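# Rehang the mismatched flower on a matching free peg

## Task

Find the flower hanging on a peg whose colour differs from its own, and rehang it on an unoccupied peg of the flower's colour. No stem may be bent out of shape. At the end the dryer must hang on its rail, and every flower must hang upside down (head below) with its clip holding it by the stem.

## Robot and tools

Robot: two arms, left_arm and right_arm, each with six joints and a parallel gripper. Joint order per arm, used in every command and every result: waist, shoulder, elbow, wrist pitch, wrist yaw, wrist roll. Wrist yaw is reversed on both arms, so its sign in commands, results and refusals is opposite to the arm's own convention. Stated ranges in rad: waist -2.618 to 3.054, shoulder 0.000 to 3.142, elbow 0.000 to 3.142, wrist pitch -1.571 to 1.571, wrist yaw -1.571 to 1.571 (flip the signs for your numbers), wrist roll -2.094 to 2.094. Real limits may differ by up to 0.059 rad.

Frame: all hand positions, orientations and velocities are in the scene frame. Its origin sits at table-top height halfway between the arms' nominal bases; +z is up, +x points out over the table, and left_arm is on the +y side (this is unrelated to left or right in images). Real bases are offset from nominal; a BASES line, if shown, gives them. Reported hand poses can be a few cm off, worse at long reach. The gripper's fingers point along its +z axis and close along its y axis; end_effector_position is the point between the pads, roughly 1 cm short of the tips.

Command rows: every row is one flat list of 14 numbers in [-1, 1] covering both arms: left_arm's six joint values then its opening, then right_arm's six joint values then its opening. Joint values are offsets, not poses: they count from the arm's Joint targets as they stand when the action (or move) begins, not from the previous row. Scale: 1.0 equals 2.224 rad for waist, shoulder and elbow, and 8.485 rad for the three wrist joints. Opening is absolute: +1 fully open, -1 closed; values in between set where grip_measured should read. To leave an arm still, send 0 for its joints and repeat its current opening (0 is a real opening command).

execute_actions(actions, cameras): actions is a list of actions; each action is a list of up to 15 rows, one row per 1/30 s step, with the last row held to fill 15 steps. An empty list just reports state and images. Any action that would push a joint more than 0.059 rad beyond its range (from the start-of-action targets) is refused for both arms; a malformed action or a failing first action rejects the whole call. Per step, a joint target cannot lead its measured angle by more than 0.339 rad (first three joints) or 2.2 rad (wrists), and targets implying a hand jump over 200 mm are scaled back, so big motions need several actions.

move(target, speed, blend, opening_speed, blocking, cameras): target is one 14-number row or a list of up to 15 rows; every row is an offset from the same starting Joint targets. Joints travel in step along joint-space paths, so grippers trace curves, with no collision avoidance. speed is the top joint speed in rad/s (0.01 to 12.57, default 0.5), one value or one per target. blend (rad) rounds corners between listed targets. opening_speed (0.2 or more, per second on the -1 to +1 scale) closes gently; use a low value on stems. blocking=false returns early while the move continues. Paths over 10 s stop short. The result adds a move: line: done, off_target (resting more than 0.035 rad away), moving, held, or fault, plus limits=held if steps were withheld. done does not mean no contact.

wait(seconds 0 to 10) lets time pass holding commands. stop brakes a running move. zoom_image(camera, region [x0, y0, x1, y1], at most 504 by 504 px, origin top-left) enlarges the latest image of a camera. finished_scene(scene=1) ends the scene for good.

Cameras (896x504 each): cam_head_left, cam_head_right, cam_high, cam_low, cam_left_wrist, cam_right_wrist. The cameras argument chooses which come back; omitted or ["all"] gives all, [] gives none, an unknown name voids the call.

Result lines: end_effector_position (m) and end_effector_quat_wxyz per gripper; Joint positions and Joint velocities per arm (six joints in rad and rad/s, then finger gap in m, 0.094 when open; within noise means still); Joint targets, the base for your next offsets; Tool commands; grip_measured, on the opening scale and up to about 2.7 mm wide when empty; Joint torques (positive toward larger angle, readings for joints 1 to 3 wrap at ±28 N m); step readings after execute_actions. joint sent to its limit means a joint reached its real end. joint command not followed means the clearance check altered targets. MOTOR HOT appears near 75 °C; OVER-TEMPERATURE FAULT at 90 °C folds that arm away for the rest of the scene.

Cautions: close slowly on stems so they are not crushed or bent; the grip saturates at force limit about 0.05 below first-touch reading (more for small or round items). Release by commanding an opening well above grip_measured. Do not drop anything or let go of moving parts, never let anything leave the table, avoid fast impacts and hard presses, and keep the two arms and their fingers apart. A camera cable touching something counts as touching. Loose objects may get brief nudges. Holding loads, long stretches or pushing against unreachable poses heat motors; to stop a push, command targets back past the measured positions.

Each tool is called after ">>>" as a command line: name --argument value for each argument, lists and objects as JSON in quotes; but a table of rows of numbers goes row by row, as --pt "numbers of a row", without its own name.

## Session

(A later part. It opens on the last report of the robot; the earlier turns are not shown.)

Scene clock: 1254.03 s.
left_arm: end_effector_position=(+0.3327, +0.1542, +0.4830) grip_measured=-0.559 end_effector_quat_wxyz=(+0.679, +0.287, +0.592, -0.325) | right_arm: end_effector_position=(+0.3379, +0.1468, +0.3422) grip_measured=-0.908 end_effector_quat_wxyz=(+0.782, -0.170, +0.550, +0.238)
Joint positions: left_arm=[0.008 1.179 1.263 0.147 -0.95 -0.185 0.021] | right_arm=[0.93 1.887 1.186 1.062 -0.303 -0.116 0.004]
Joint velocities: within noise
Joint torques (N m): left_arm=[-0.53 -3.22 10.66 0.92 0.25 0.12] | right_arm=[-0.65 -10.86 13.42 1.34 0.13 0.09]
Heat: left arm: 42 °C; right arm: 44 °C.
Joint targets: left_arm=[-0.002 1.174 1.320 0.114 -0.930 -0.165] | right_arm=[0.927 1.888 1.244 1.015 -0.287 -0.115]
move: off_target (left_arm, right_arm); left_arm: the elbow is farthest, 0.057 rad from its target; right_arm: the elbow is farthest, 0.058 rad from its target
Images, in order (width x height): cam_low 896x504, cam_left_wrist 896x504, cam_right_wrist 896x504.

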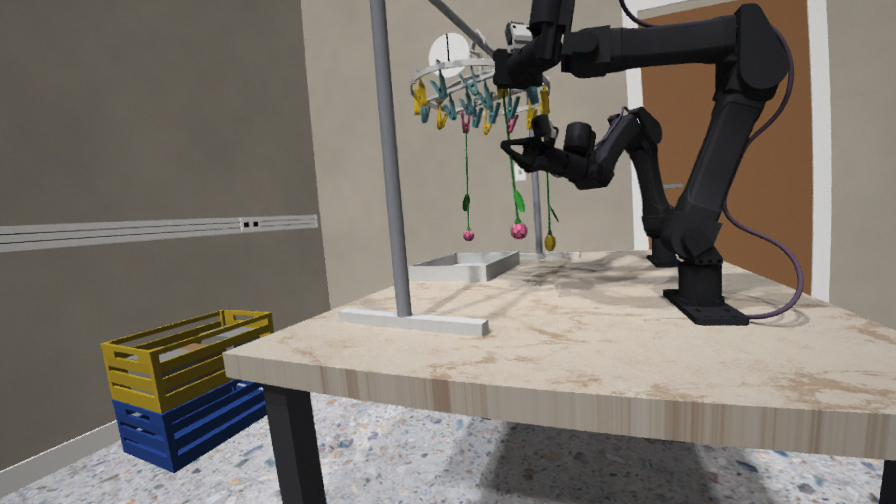

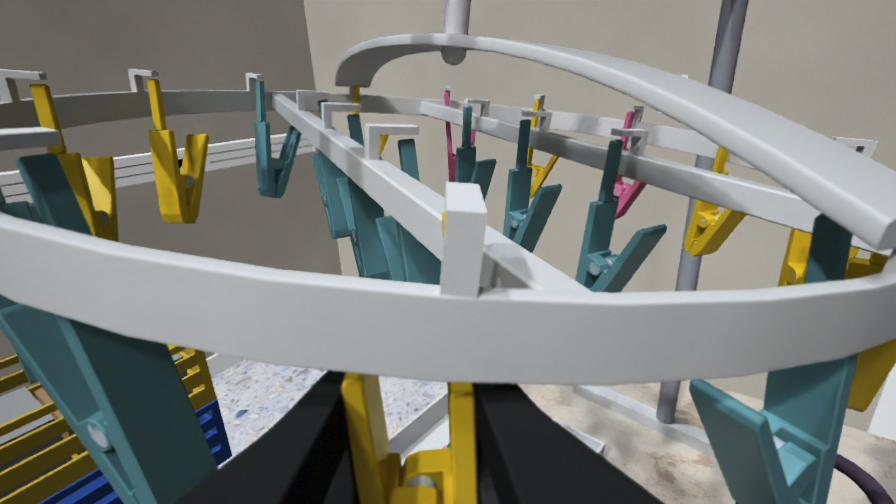

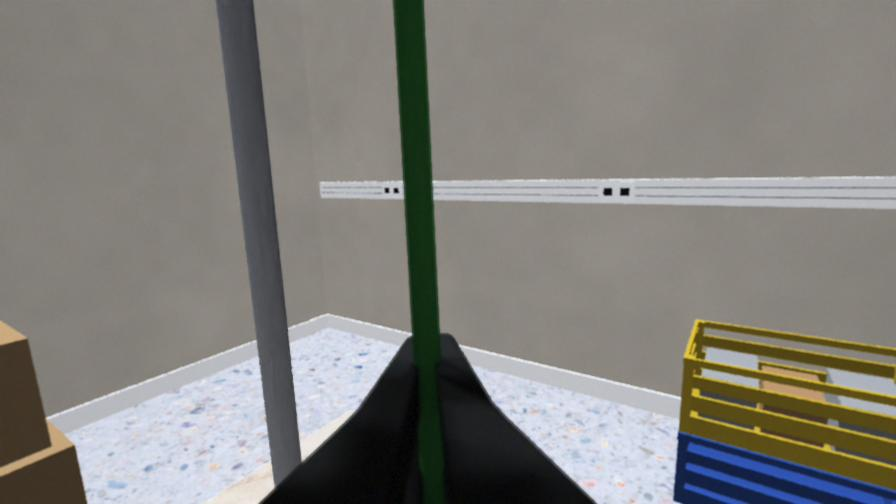

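>>> move --target '[0,0,0,0,0,0,-0.6,0,0,0,0,0,0,-0.93]' --speed 0.25 --cameras '["cam_low","cam_head_left","cam_head_right"]'

>>> zoom_image --camera "cam_head_left" --region '[460, 120, 510, 180]'

>>> zoom_image --camera "cam_low" --region '[485, 75, 525, 115]'

Scene clock: 1261.57 s.
left_arm: end_effector_position=(+0.3327, +0.1542, +0.4830) grip_measured=-0.559 end_effector_quat_wxyz=(+0.679, +0.287, +0.592, -0.325) | right_arm: end_effector_position=(+0.3379, +0.1468, +0.3422) grip_measured=-0.908 end_effector_quat_wxyz=(+0.782, -0.170, +0.550, +0.238)
Joint positions: left_arm=[0.008 1.179 1.263 0.147 -0.95 -0.185 0.021] | right_arm=[0.93 1.887 1.186 1.062 -0.303 -0.116 0.004]
Joint velocities: within noise
Joint torques (N m): left_arm=[-0.65 -3.28 10.69 0.94 0.26 0.16] | right_arm=[-0.66 -10.88 13.41 1.34 0.13 0.1]
Heat: left arm: 42 °C; right arm: 44 °C.
Joint targets: left_arm=[-0.002 1.174 1.320 0.114 -0.930 -0.165] | right_arm=[0.927 1.888 1.244 1.015 -0.287 -0.115]
move: off_target (left_arm, right_arm); left_arm: the elbow is farthest, 0.057 rad from its target; right_arm: the elbow is farthest, 0.058 rad from its target
Images, in order (width x height): cam_head_left 896x504, cam_head_right 896x504, cam_low 896x504.

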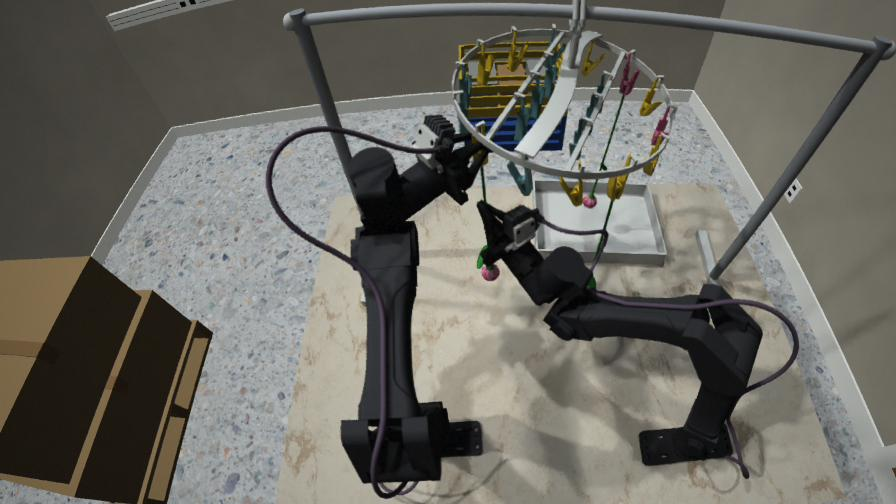

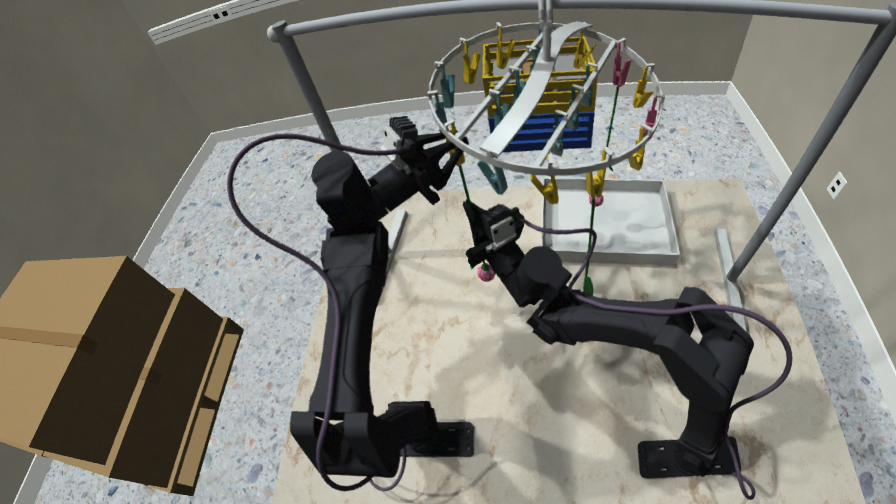

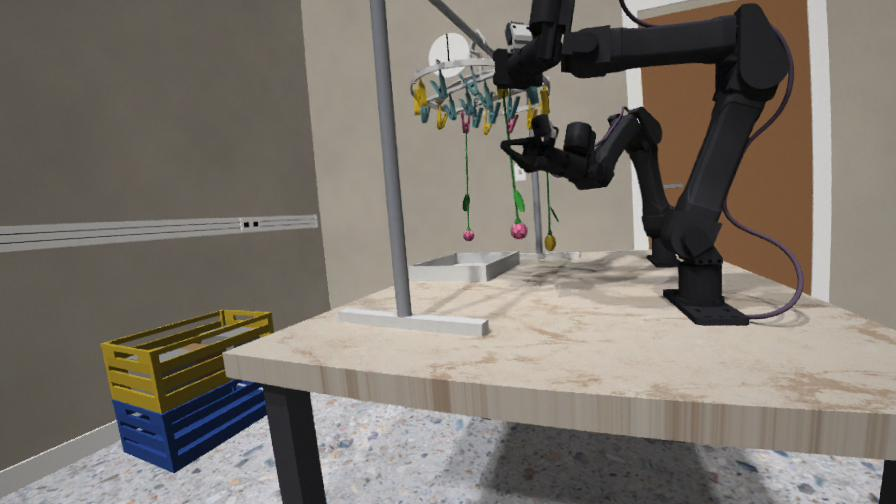

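Scaled by 8.400 from the camera's 896x504 image, which has a finer 1280x720 frame.

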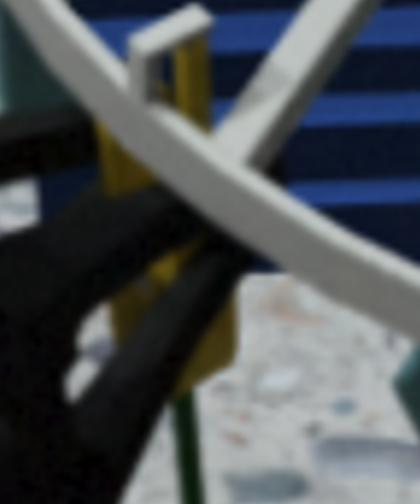

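Scaled by 12.600 from the camera's 896x504 image, which has a finer 1280x720 frame.

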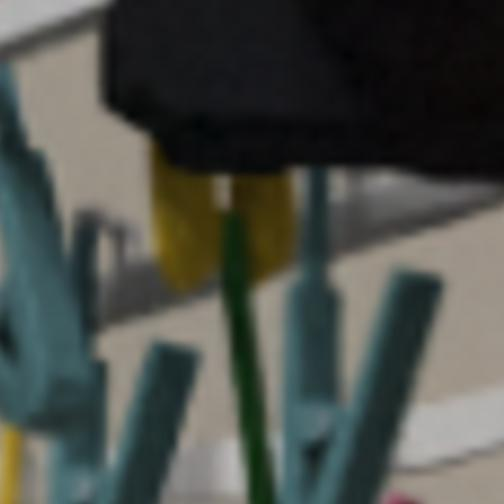

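>>> move --pt "0 0 0 0 0 0 -0.6 0 0 0 0.0115 0 0 -0.93" --pt "0 0 0 0 0 0 -0.6 0 0.0306 -0.0292 0.0283 0 0 -0.93" --speed 0.15 --cameras '["cam_low","cam_left_wrist","cam_right_wrist"]'

>>> zoom_image --camera "cam_low" --region '[460, 60, 580, 180]'

Scene clock: 1289.10 s.
left_arm: end_effector_position=(+0.3330, +0.1549, +0.4831) grip_measured=-0.559 end_effector_quat_wxyz=(+0.680, +0.286, +0.593, -0.324) | right_arm: end_effector_position=(+0.3406, +0.1504, +0.3313) grip_measured=-0.908 end_effector_quat_wxyz=(+0.793, -0.159, +0.535, +0.245)
Joint positions: left_arm=[0.01 1.179 1.263 0.147 -0.949 -0.185 0.021] | right_arm=[0.93 1.955 1.186 1.175 -0.303 -0.116 0.004]
Joint velocities: within noise
Joint torques (N m): left_arm=[-0.64 -3.22 10.52 0.95 0.22 0.13] | right_arm=[-0.66 -11.29 6.94 2.42 0.14 0.1]
Heat: left arm: 42 °C; right arm: 44 °C.
Joint targets: left_arm=[-0.002 1.174 1.320 0.114 -0.930 -0.165] | right_arm=[0.927 1.956 1.179 1.255 -0.287 -0.115]
move: off_target (left_arm, right_arm); left_arm: the elbow is farthest, 0.057 rad from its target; right_arm: the wrist pitch is farthest, 0.080 rad from its target
Images, in order (width x height): cam_low 896x504, cam_left_wrist 896x504, cam_right_wrist 896x504.

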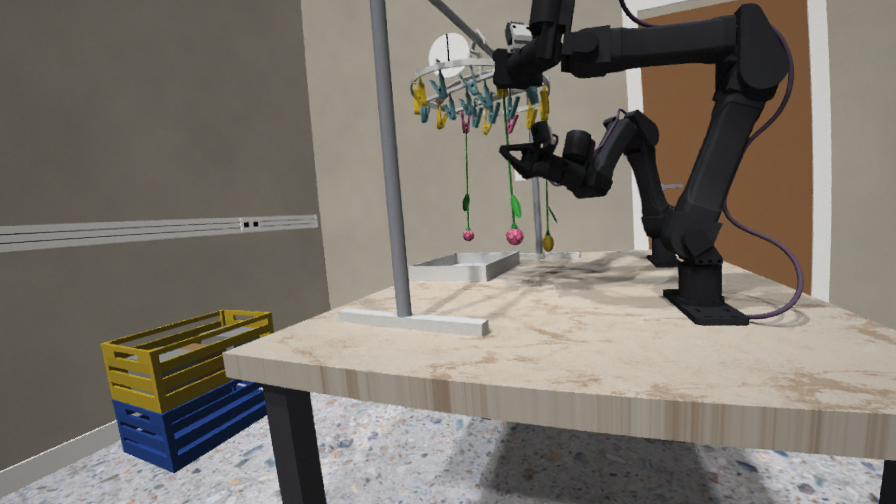

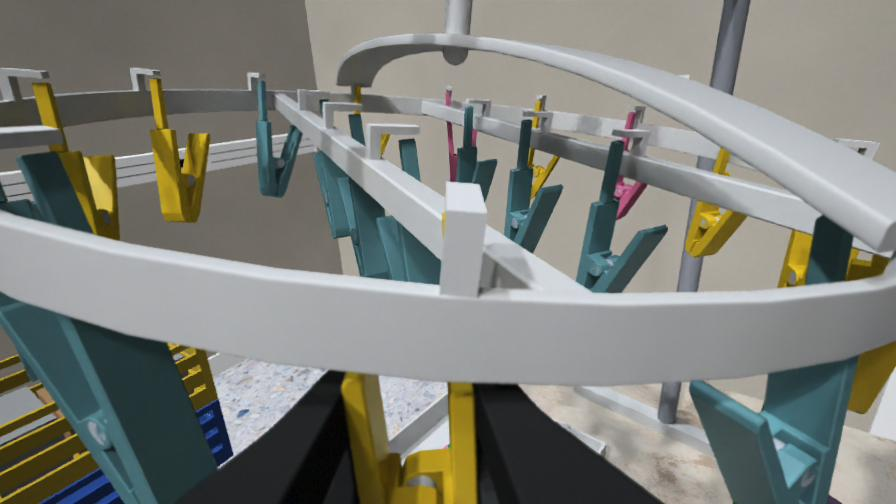

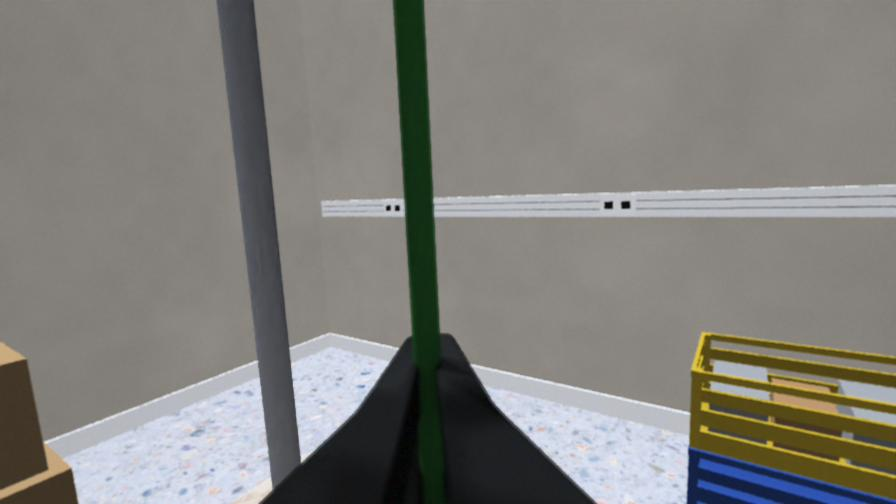

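Scaled by 4.200 from the camera's 896x504 image, which has a finer 1280x720 frame.

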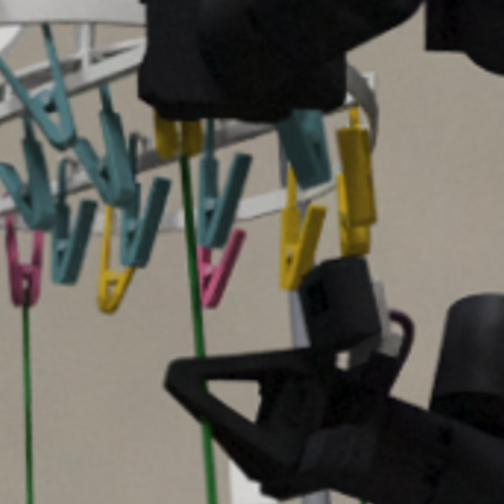

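>>> move --target '[0,0,0,0,0,0,-0.6,0,0,-0.0400,0.0012,0,0,-0.93]' --speed 0.15 --cameras '["cam_low","cam_right_wrist","cam_head_left"]'

>>> zoom_image --camera "cam_low" --region '[460, 60, 580, 180]'

Scene clock: 1299.80 s.
left_arm: end_effector_position=(+0.3330, +0.1549, +0.4831) grip_measured=-0.559 end_effector_quat_wxyz=(+0.680, +0.286, +0.593, -0.324) | right_arm: end_effector_position=(+0.3377, +0.1466, +0.2979) grip_measured=-0.908 end_effector_quat_wxyz=(+0.776, -0.176, +0.559, +0.233)
Joint positions: left_arm=[0.01 1.179 1.263 0.147 -0.949 -0.185 0.021] | right_arm=[0.93 1.955 1.105 1.184 -0.303 -0.116 0.004]
Joint velocities: within noise
Joint torques (N m): left_arm=[-0.7 -3.19 10.66 0.94 0.28 0.09] | right_arm=[-0.66 -11.08 5.97 2.51 0.13 0.1]
Heat: left arm: 42 °C; right arm: 42 °C.
Joint targets: left_arm=[-0.002 1.174 1.320 0.114 -0.930 -0.165] | right_arm=[0.927 1.956 1.090 1.265 -0.287 -0.115]
move: off_target (left_arm, right_arm); left_arm: the elbow is farthest, 0.057 rad from its target; right_arm: the wrist pitch is farthest, 0.081 rad from its target
Images, in order (width x height): cam_head_left 896x504, cam_low 896x504, cam_right_wrist 896x504.

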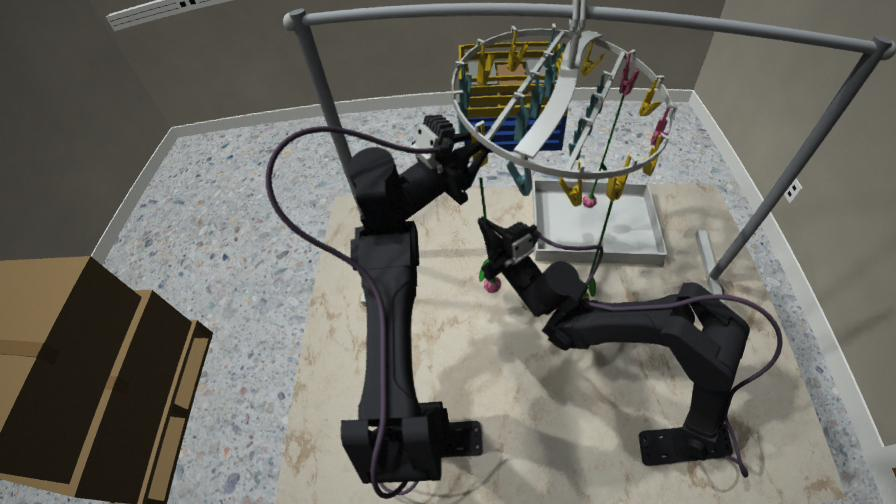

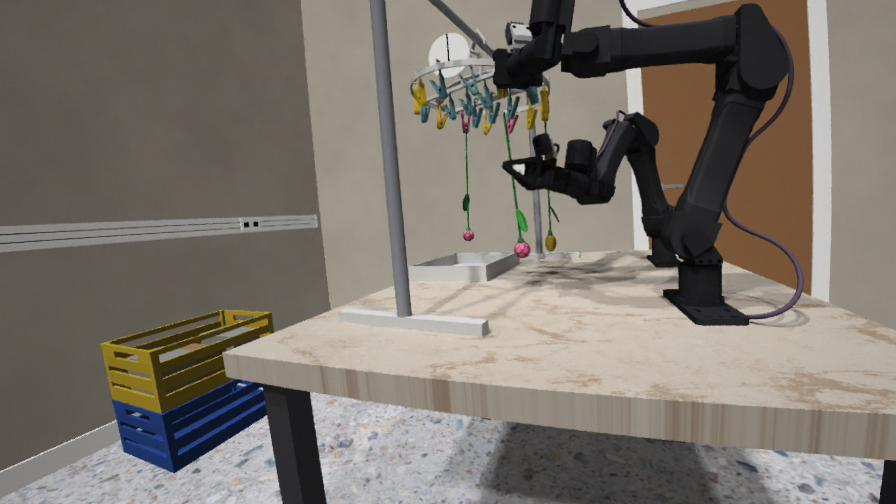

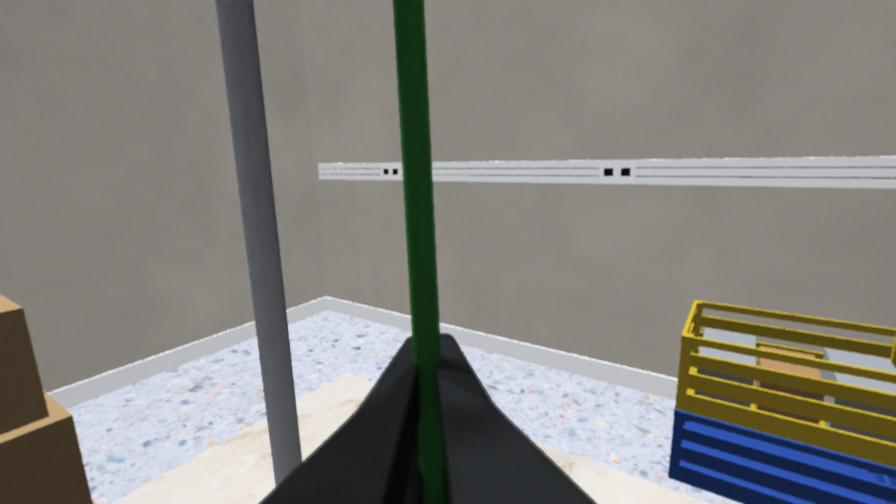

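Scaled by 4.200 from the camera's 896x504 image, which has a finer 1280x720 frame.

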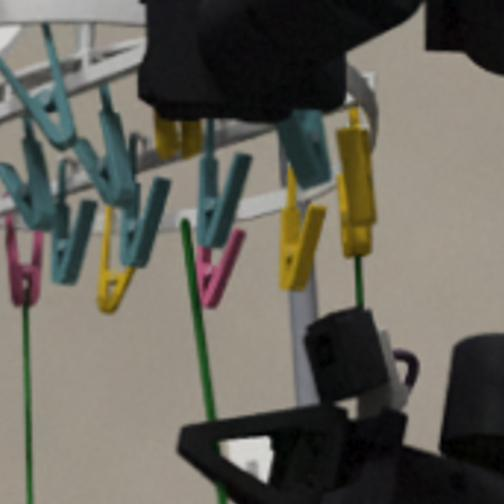

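>>> move --target '[0,0,0,0,0,0,0.2,0.0701,-0.2014,-0.2442,0.0147,-0.0090,0.0004,-0.93]' --speed 0.3 --opening_speed 0.3 --cameras '["cam_left_wrist","cam_right_wrist","cam_head_left"]'

Scene clock: 1439.70 s.
left_arm: end_effector_position=(+0.3332, +0.1554, +0.4831) grip_measured=+0.198 end_effector_quat_wxyz=(+0.680, +0.286, +0.593, -0.324) | right_arm: end_effector_position=(+0.2167, +0.0813, +0.2908) grip_measured=-0.908 end_effector_quat_wxyz=(+0.759, -0.198, +0.555, +0.278)
Joint positions: left_arm=[0.011 1.179 1.263 0.147 -0.949 -0.185 0.056] | right_arm=[1.083 1.539 0.564 1.309 -0.357 -0.113 0.004]
Joint velocities: within noise
Joint torques (N m): left_arm=[-0.65 -3.17 10.78 0.92 0.22 0.13] | right_arm=[0.69 -9.32 5.38 2.5 -0.1 0.1]
Heat: left arm: 43 °C; right arm: 44 °C.
Joint targets: left_arm=[-0.002 1.174 1.320 0.114 -0.930 -0.165] | right_arm=[1.083 1.508 0.547 1.390 -0.363 -0.112]
move: off_target (left_arm, right_arm); left_arm: the elbow is farthest, 0.057 rad from its target; right_arm: the wrist pitch is farthest, 0.081 rad from its target
Images, in order (width x height): cam_head_left 896x504, cam_left_wrist 896x504, cam_right_wrist 896x504.

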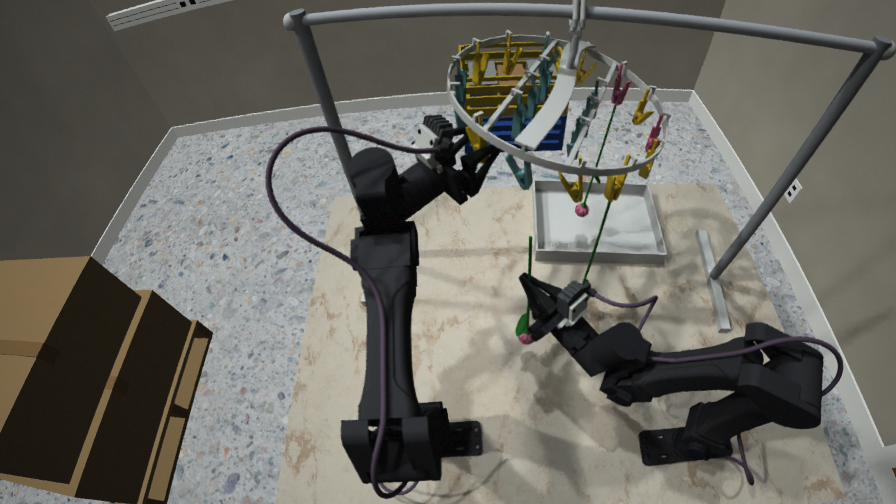

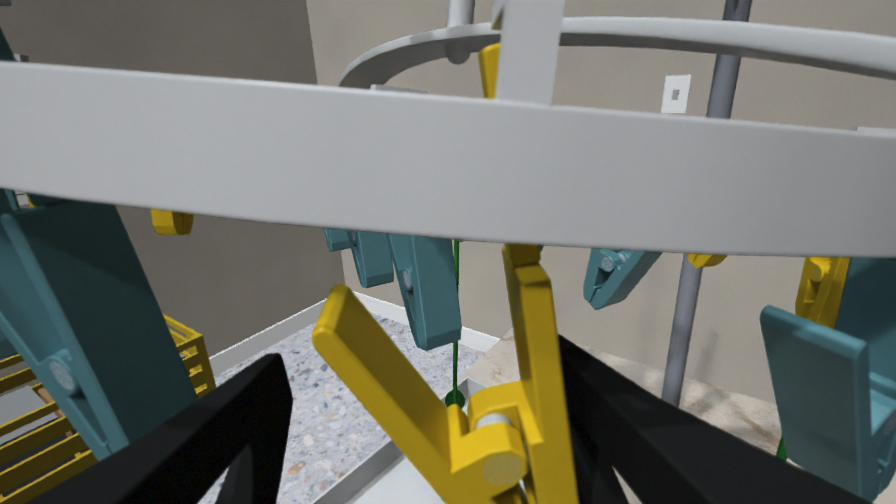

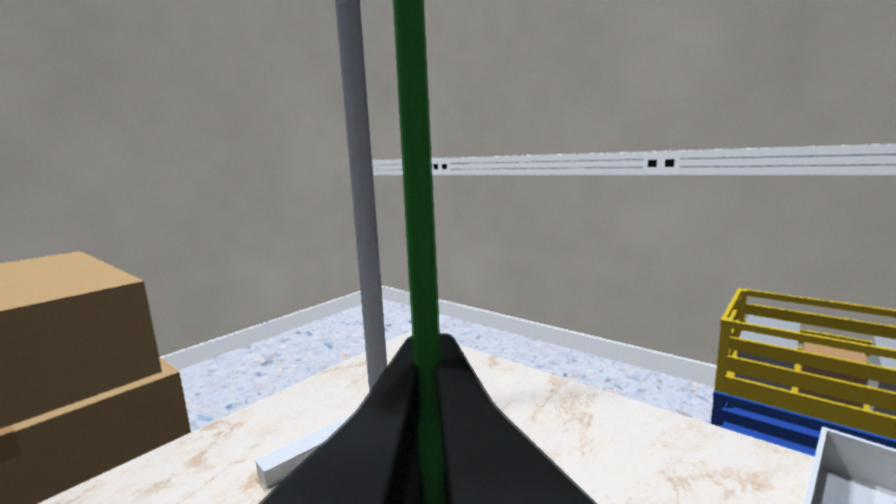

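>>> wait --seconds 1.0 --cameras '["cam_left_wrist","cam_head_left","cam_high"]'

Scene clock: 1443.80 s.
left_arm: end_effector_position=(+0.3332, +0.1554, +0.4831) grip_measured=+0.198 end_effector_quat_wxyz=(+0.680, +0.286, +0.593, -0.324) | right_arm: end_effector_position=(+0.2167, +0.0813, +0.2908) grip_measured=-0.908 end_effector_quat_wxyz=(+0.759, -0.198, +0.555, +0.278)
Joint positions: left_arm=[0.011 1.179 1.263 0.147 -0.949 -0.185 0.056] | right_arm=[1.083 1.539 0.564 1.309 -0.357 -0.113 0.004]
Joint velocities: within noise
Joint torques (N m): left_arm=[-0.58 -3.32 10.61 0.94 0.21 0.12] | right_arm=[0.69 -9.32 5.39 2.5 -0.1 0.1]
Heat: left arm: 43 °C; right arm: 43 °C.
Joint targets: left_arm=[-0.002 1.174 1.320 0.114 -0.930 -0.165] | right_arm=[1.083 1.508 0.547 1.390 -0.363 -0.112]
Tool commands: left_gripper/opening=+0.2 right_gripper/opening=-0.93
wait: 1.00 s; at rest from the start
Images, in order (width x height): cam_head_left 896x504, cam_high 896x504, cam_left_wrist 896x504.

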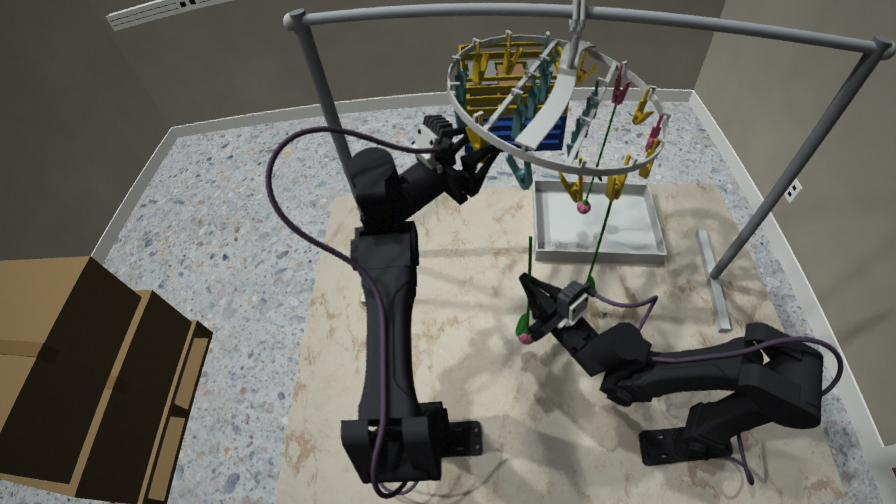

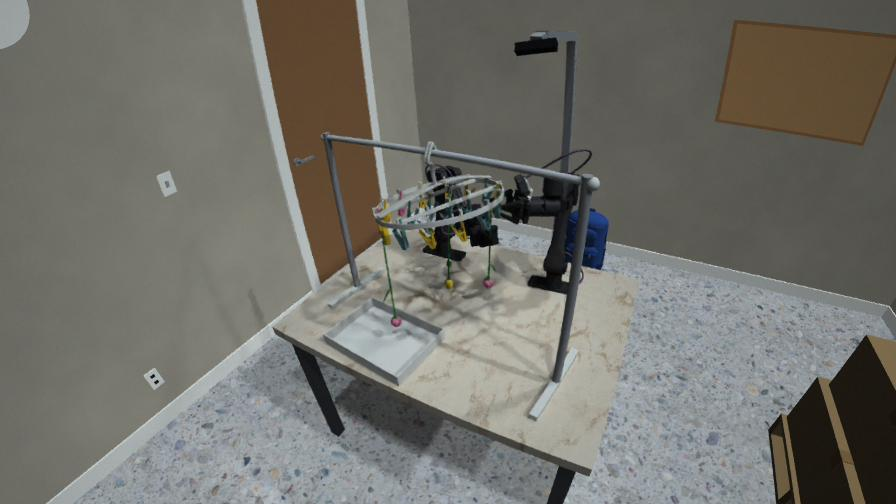

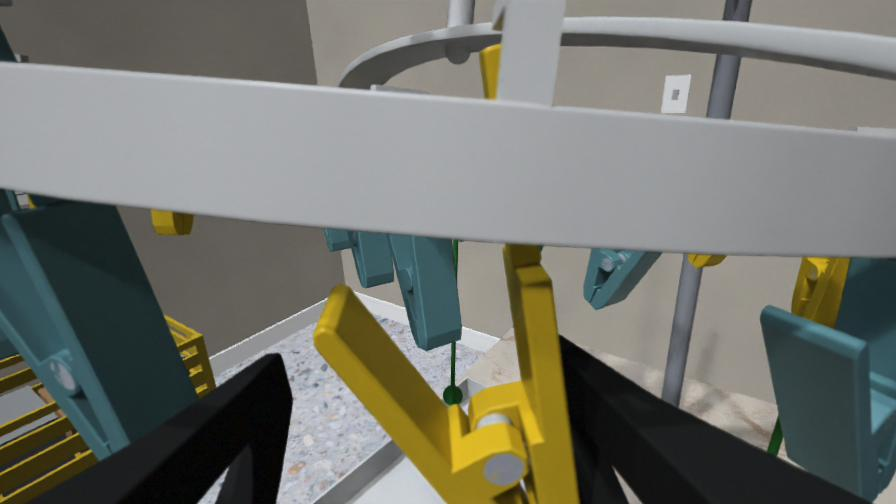

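>>> move --pt "0 0 -0.0292 0.0101 0 0 0.2 0 0 0 0 0 0 -0.93" --pt "0.1268 -0.0486 -0.0881 0.0313 -0.0342 -0.0230 0.2 -0.2266 -0.1097 -0.0589 0 0.1259 0.0515 -0.93" --speed '[0.1,0.35]' --cameras '["cam_left_wrist","cam_head_left","cam_right_wrist"]'

Scene clock: 1494.00 s.
left_arm: end_effector_position=(+0.2993, +0.2064, +0.4719) grip_measured=+0.198 end_effector_quat_wxyz=(+0.671, +0.284, +0.598, -0.334) | right_arm: end_effector_position=(+0.1832, +0.0191, +0.3171) grip_measured=-0.908 end_effector_quat_wxyz=(+0.641, -0.349, +0.458, +0.507)
Joint positions: left_arm=[0.28 1.09 1.139 0.317 -1.219 -0.364 0.056] | right_arm=[0.58 1.292 0.433 1.315 0.7 0.324 0.004]
Joint velocities: within noise
Joint torques (N m): left_arm=[0.5 -4.16 4.38 1.56 0.07 -0.05] | right_arm=[-0.55 -6.48 5.53 2.22 -0.08 0.1]
Heat: left arm: 42 °C; right arm: 41 °C.
Joint targets: left_arm=[0.280 1.066 1.124 0.380 -1.220 -0.361] | right_arm=[0.579 1.264 0.416 1.390 0.705 0.325]
move: off_target (left_arm, right_arm); left_arm: the wrist pitch is farthest, 0.062 rad from its target; right_arm: the wrist pitch is farthest, 0.075 rad from its target
Images, in order (width x height): cam_head_left 896x504, cam_left_wrist 896x504, cam_right_wrist 896x504.

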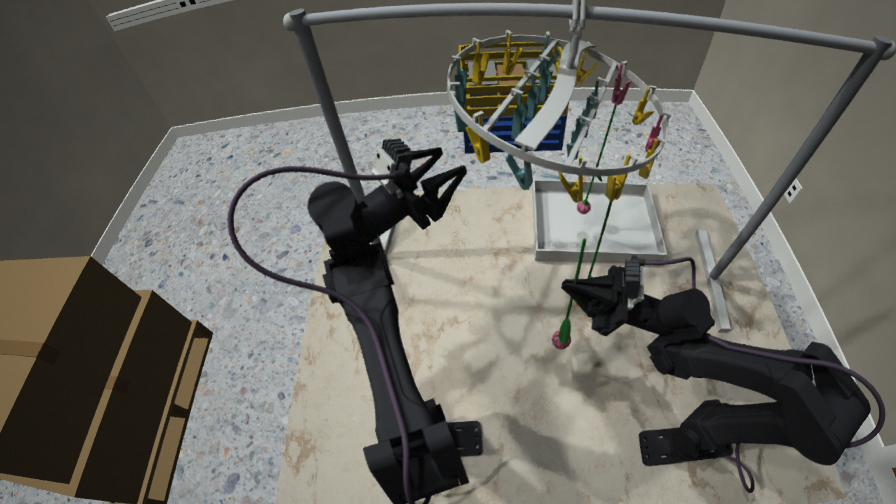

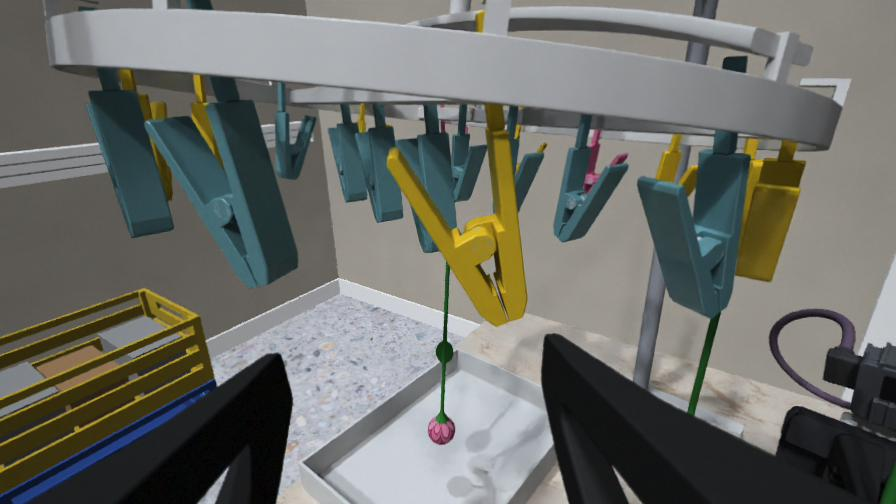

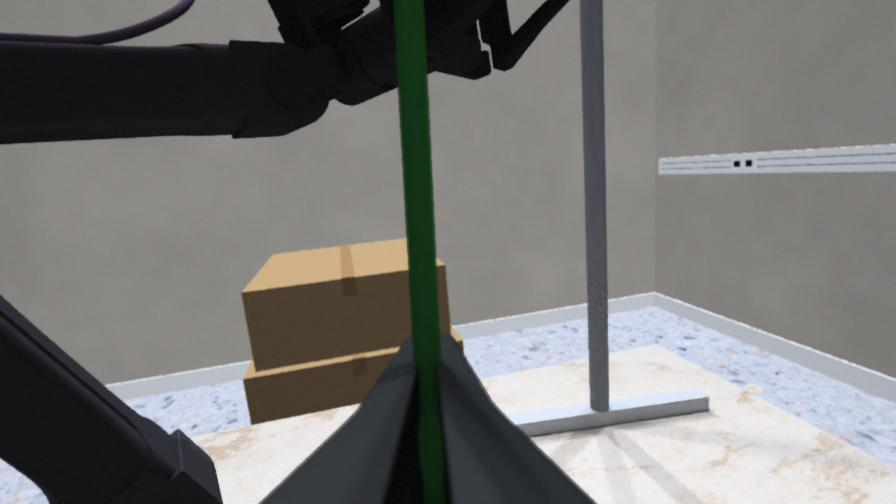

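>>> zoom_image --camera "cam_head_left" --region '[430, 0, 690, 220]'

>>> zoom_image --camera "cam_high" --region '[340, 130, 620, 330]'

Scaled by 1.938 from the camera's 896x504 image, which has a finer 1280x720 frame.

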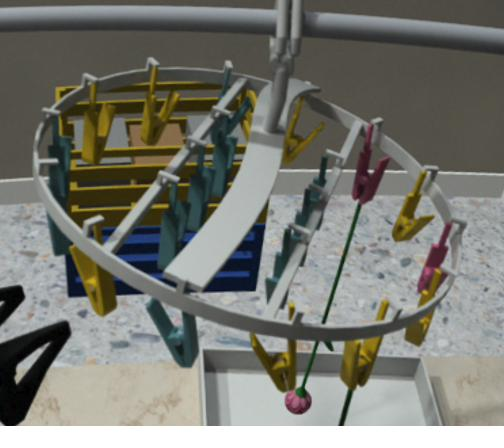

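This scene's latest camera images include none from cam_high. They are from: cam_head_left, cam_left_wrist, cam_right_wrist. cam_high's image comes with the result of a call that names it in "cameras".

>>> move --target '[-0.2415,-0.0638,-0.3053,0.0200,-0.0077,0.0431,0.1,0,0,0,0,0,0,-0.93]' --speed 0.35 --cameras '["cam_left_wrist","cam_head_left","cam_right_wrist","cam_low"]'

Scene clock: 1601.90 s.
left_arm: end_effector_position=(+0.1912, +0.0646, +0.2705) grip_measured=+0.102 end_effector_quat_wxyz=(+0.519, +0.469, +0.529, -0.480) | right_arm: end_effector_position=(+0.1829, +0.0192, +0.3170) grip_measured=-0.908 end_effector_quat_wxyz=(+0.640, -0.349, +0.458, +0.508)
Joint positions: left_arm=[-0.255 0.946 0.458 0.484 -1.272 -0.017 0.052] | right_arm=[0.58 1.292 0.433 1.315 0.701 0.326 0.004]
Joint velocities: within noise
Joint torques (N m): left_arm=[-0.49 -3.21 4.63 1.74 -0.11 0.16] | right_arm=[-0.55 -6.48 5.53 2.22 -0.07 0.09]
Heat: left arm: 37 °C; right arm: 42 °C.
Joint targets: left_arm=[-0.257 0.924 0.445 0.550 -1.285 0.005] | right_arm=[0.579 1.264 0.416 1.390 0.705 0.325]
move: off_target (left_arm, right_arm); left_arm: the wrist pitch is farthest, 0.065 rad from its target; right_arm: the wrist pitch is farthest, 0.075 rad from its target
Images, in order (width x height): cam_head_left 896x504, cam_low 896x504, cam_left_wrist 896x504, cam_right_wrist 896x504.

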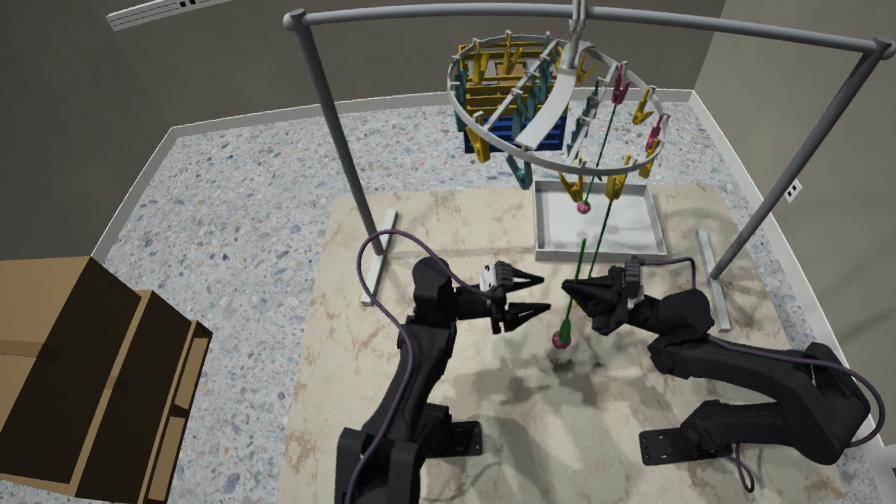

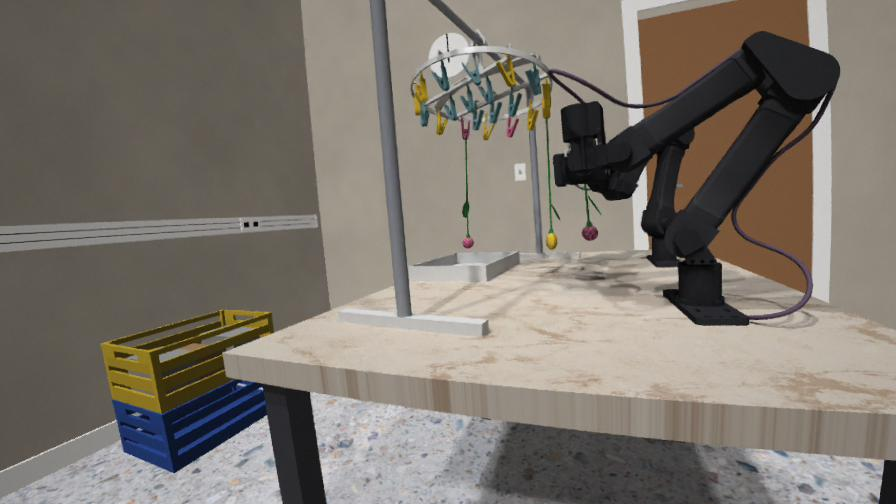

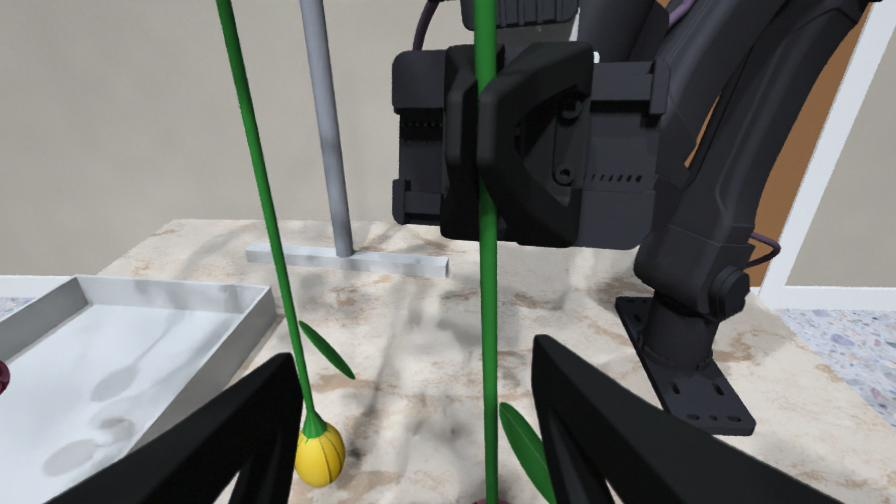

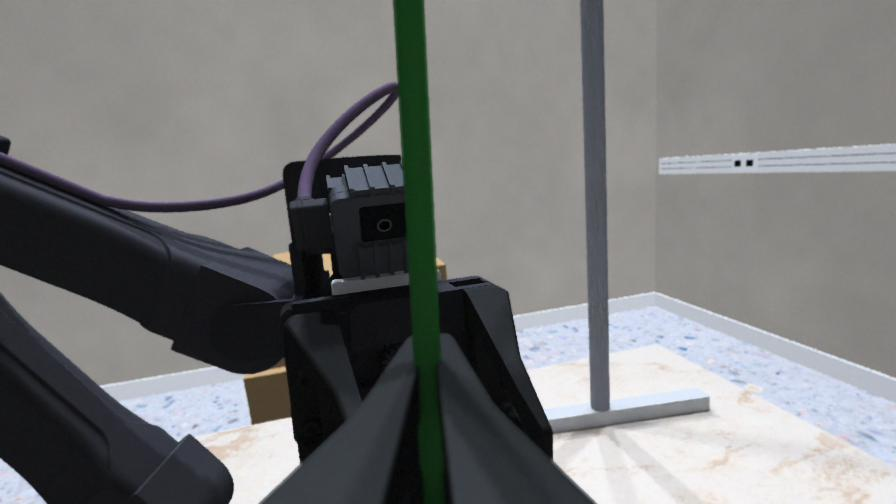

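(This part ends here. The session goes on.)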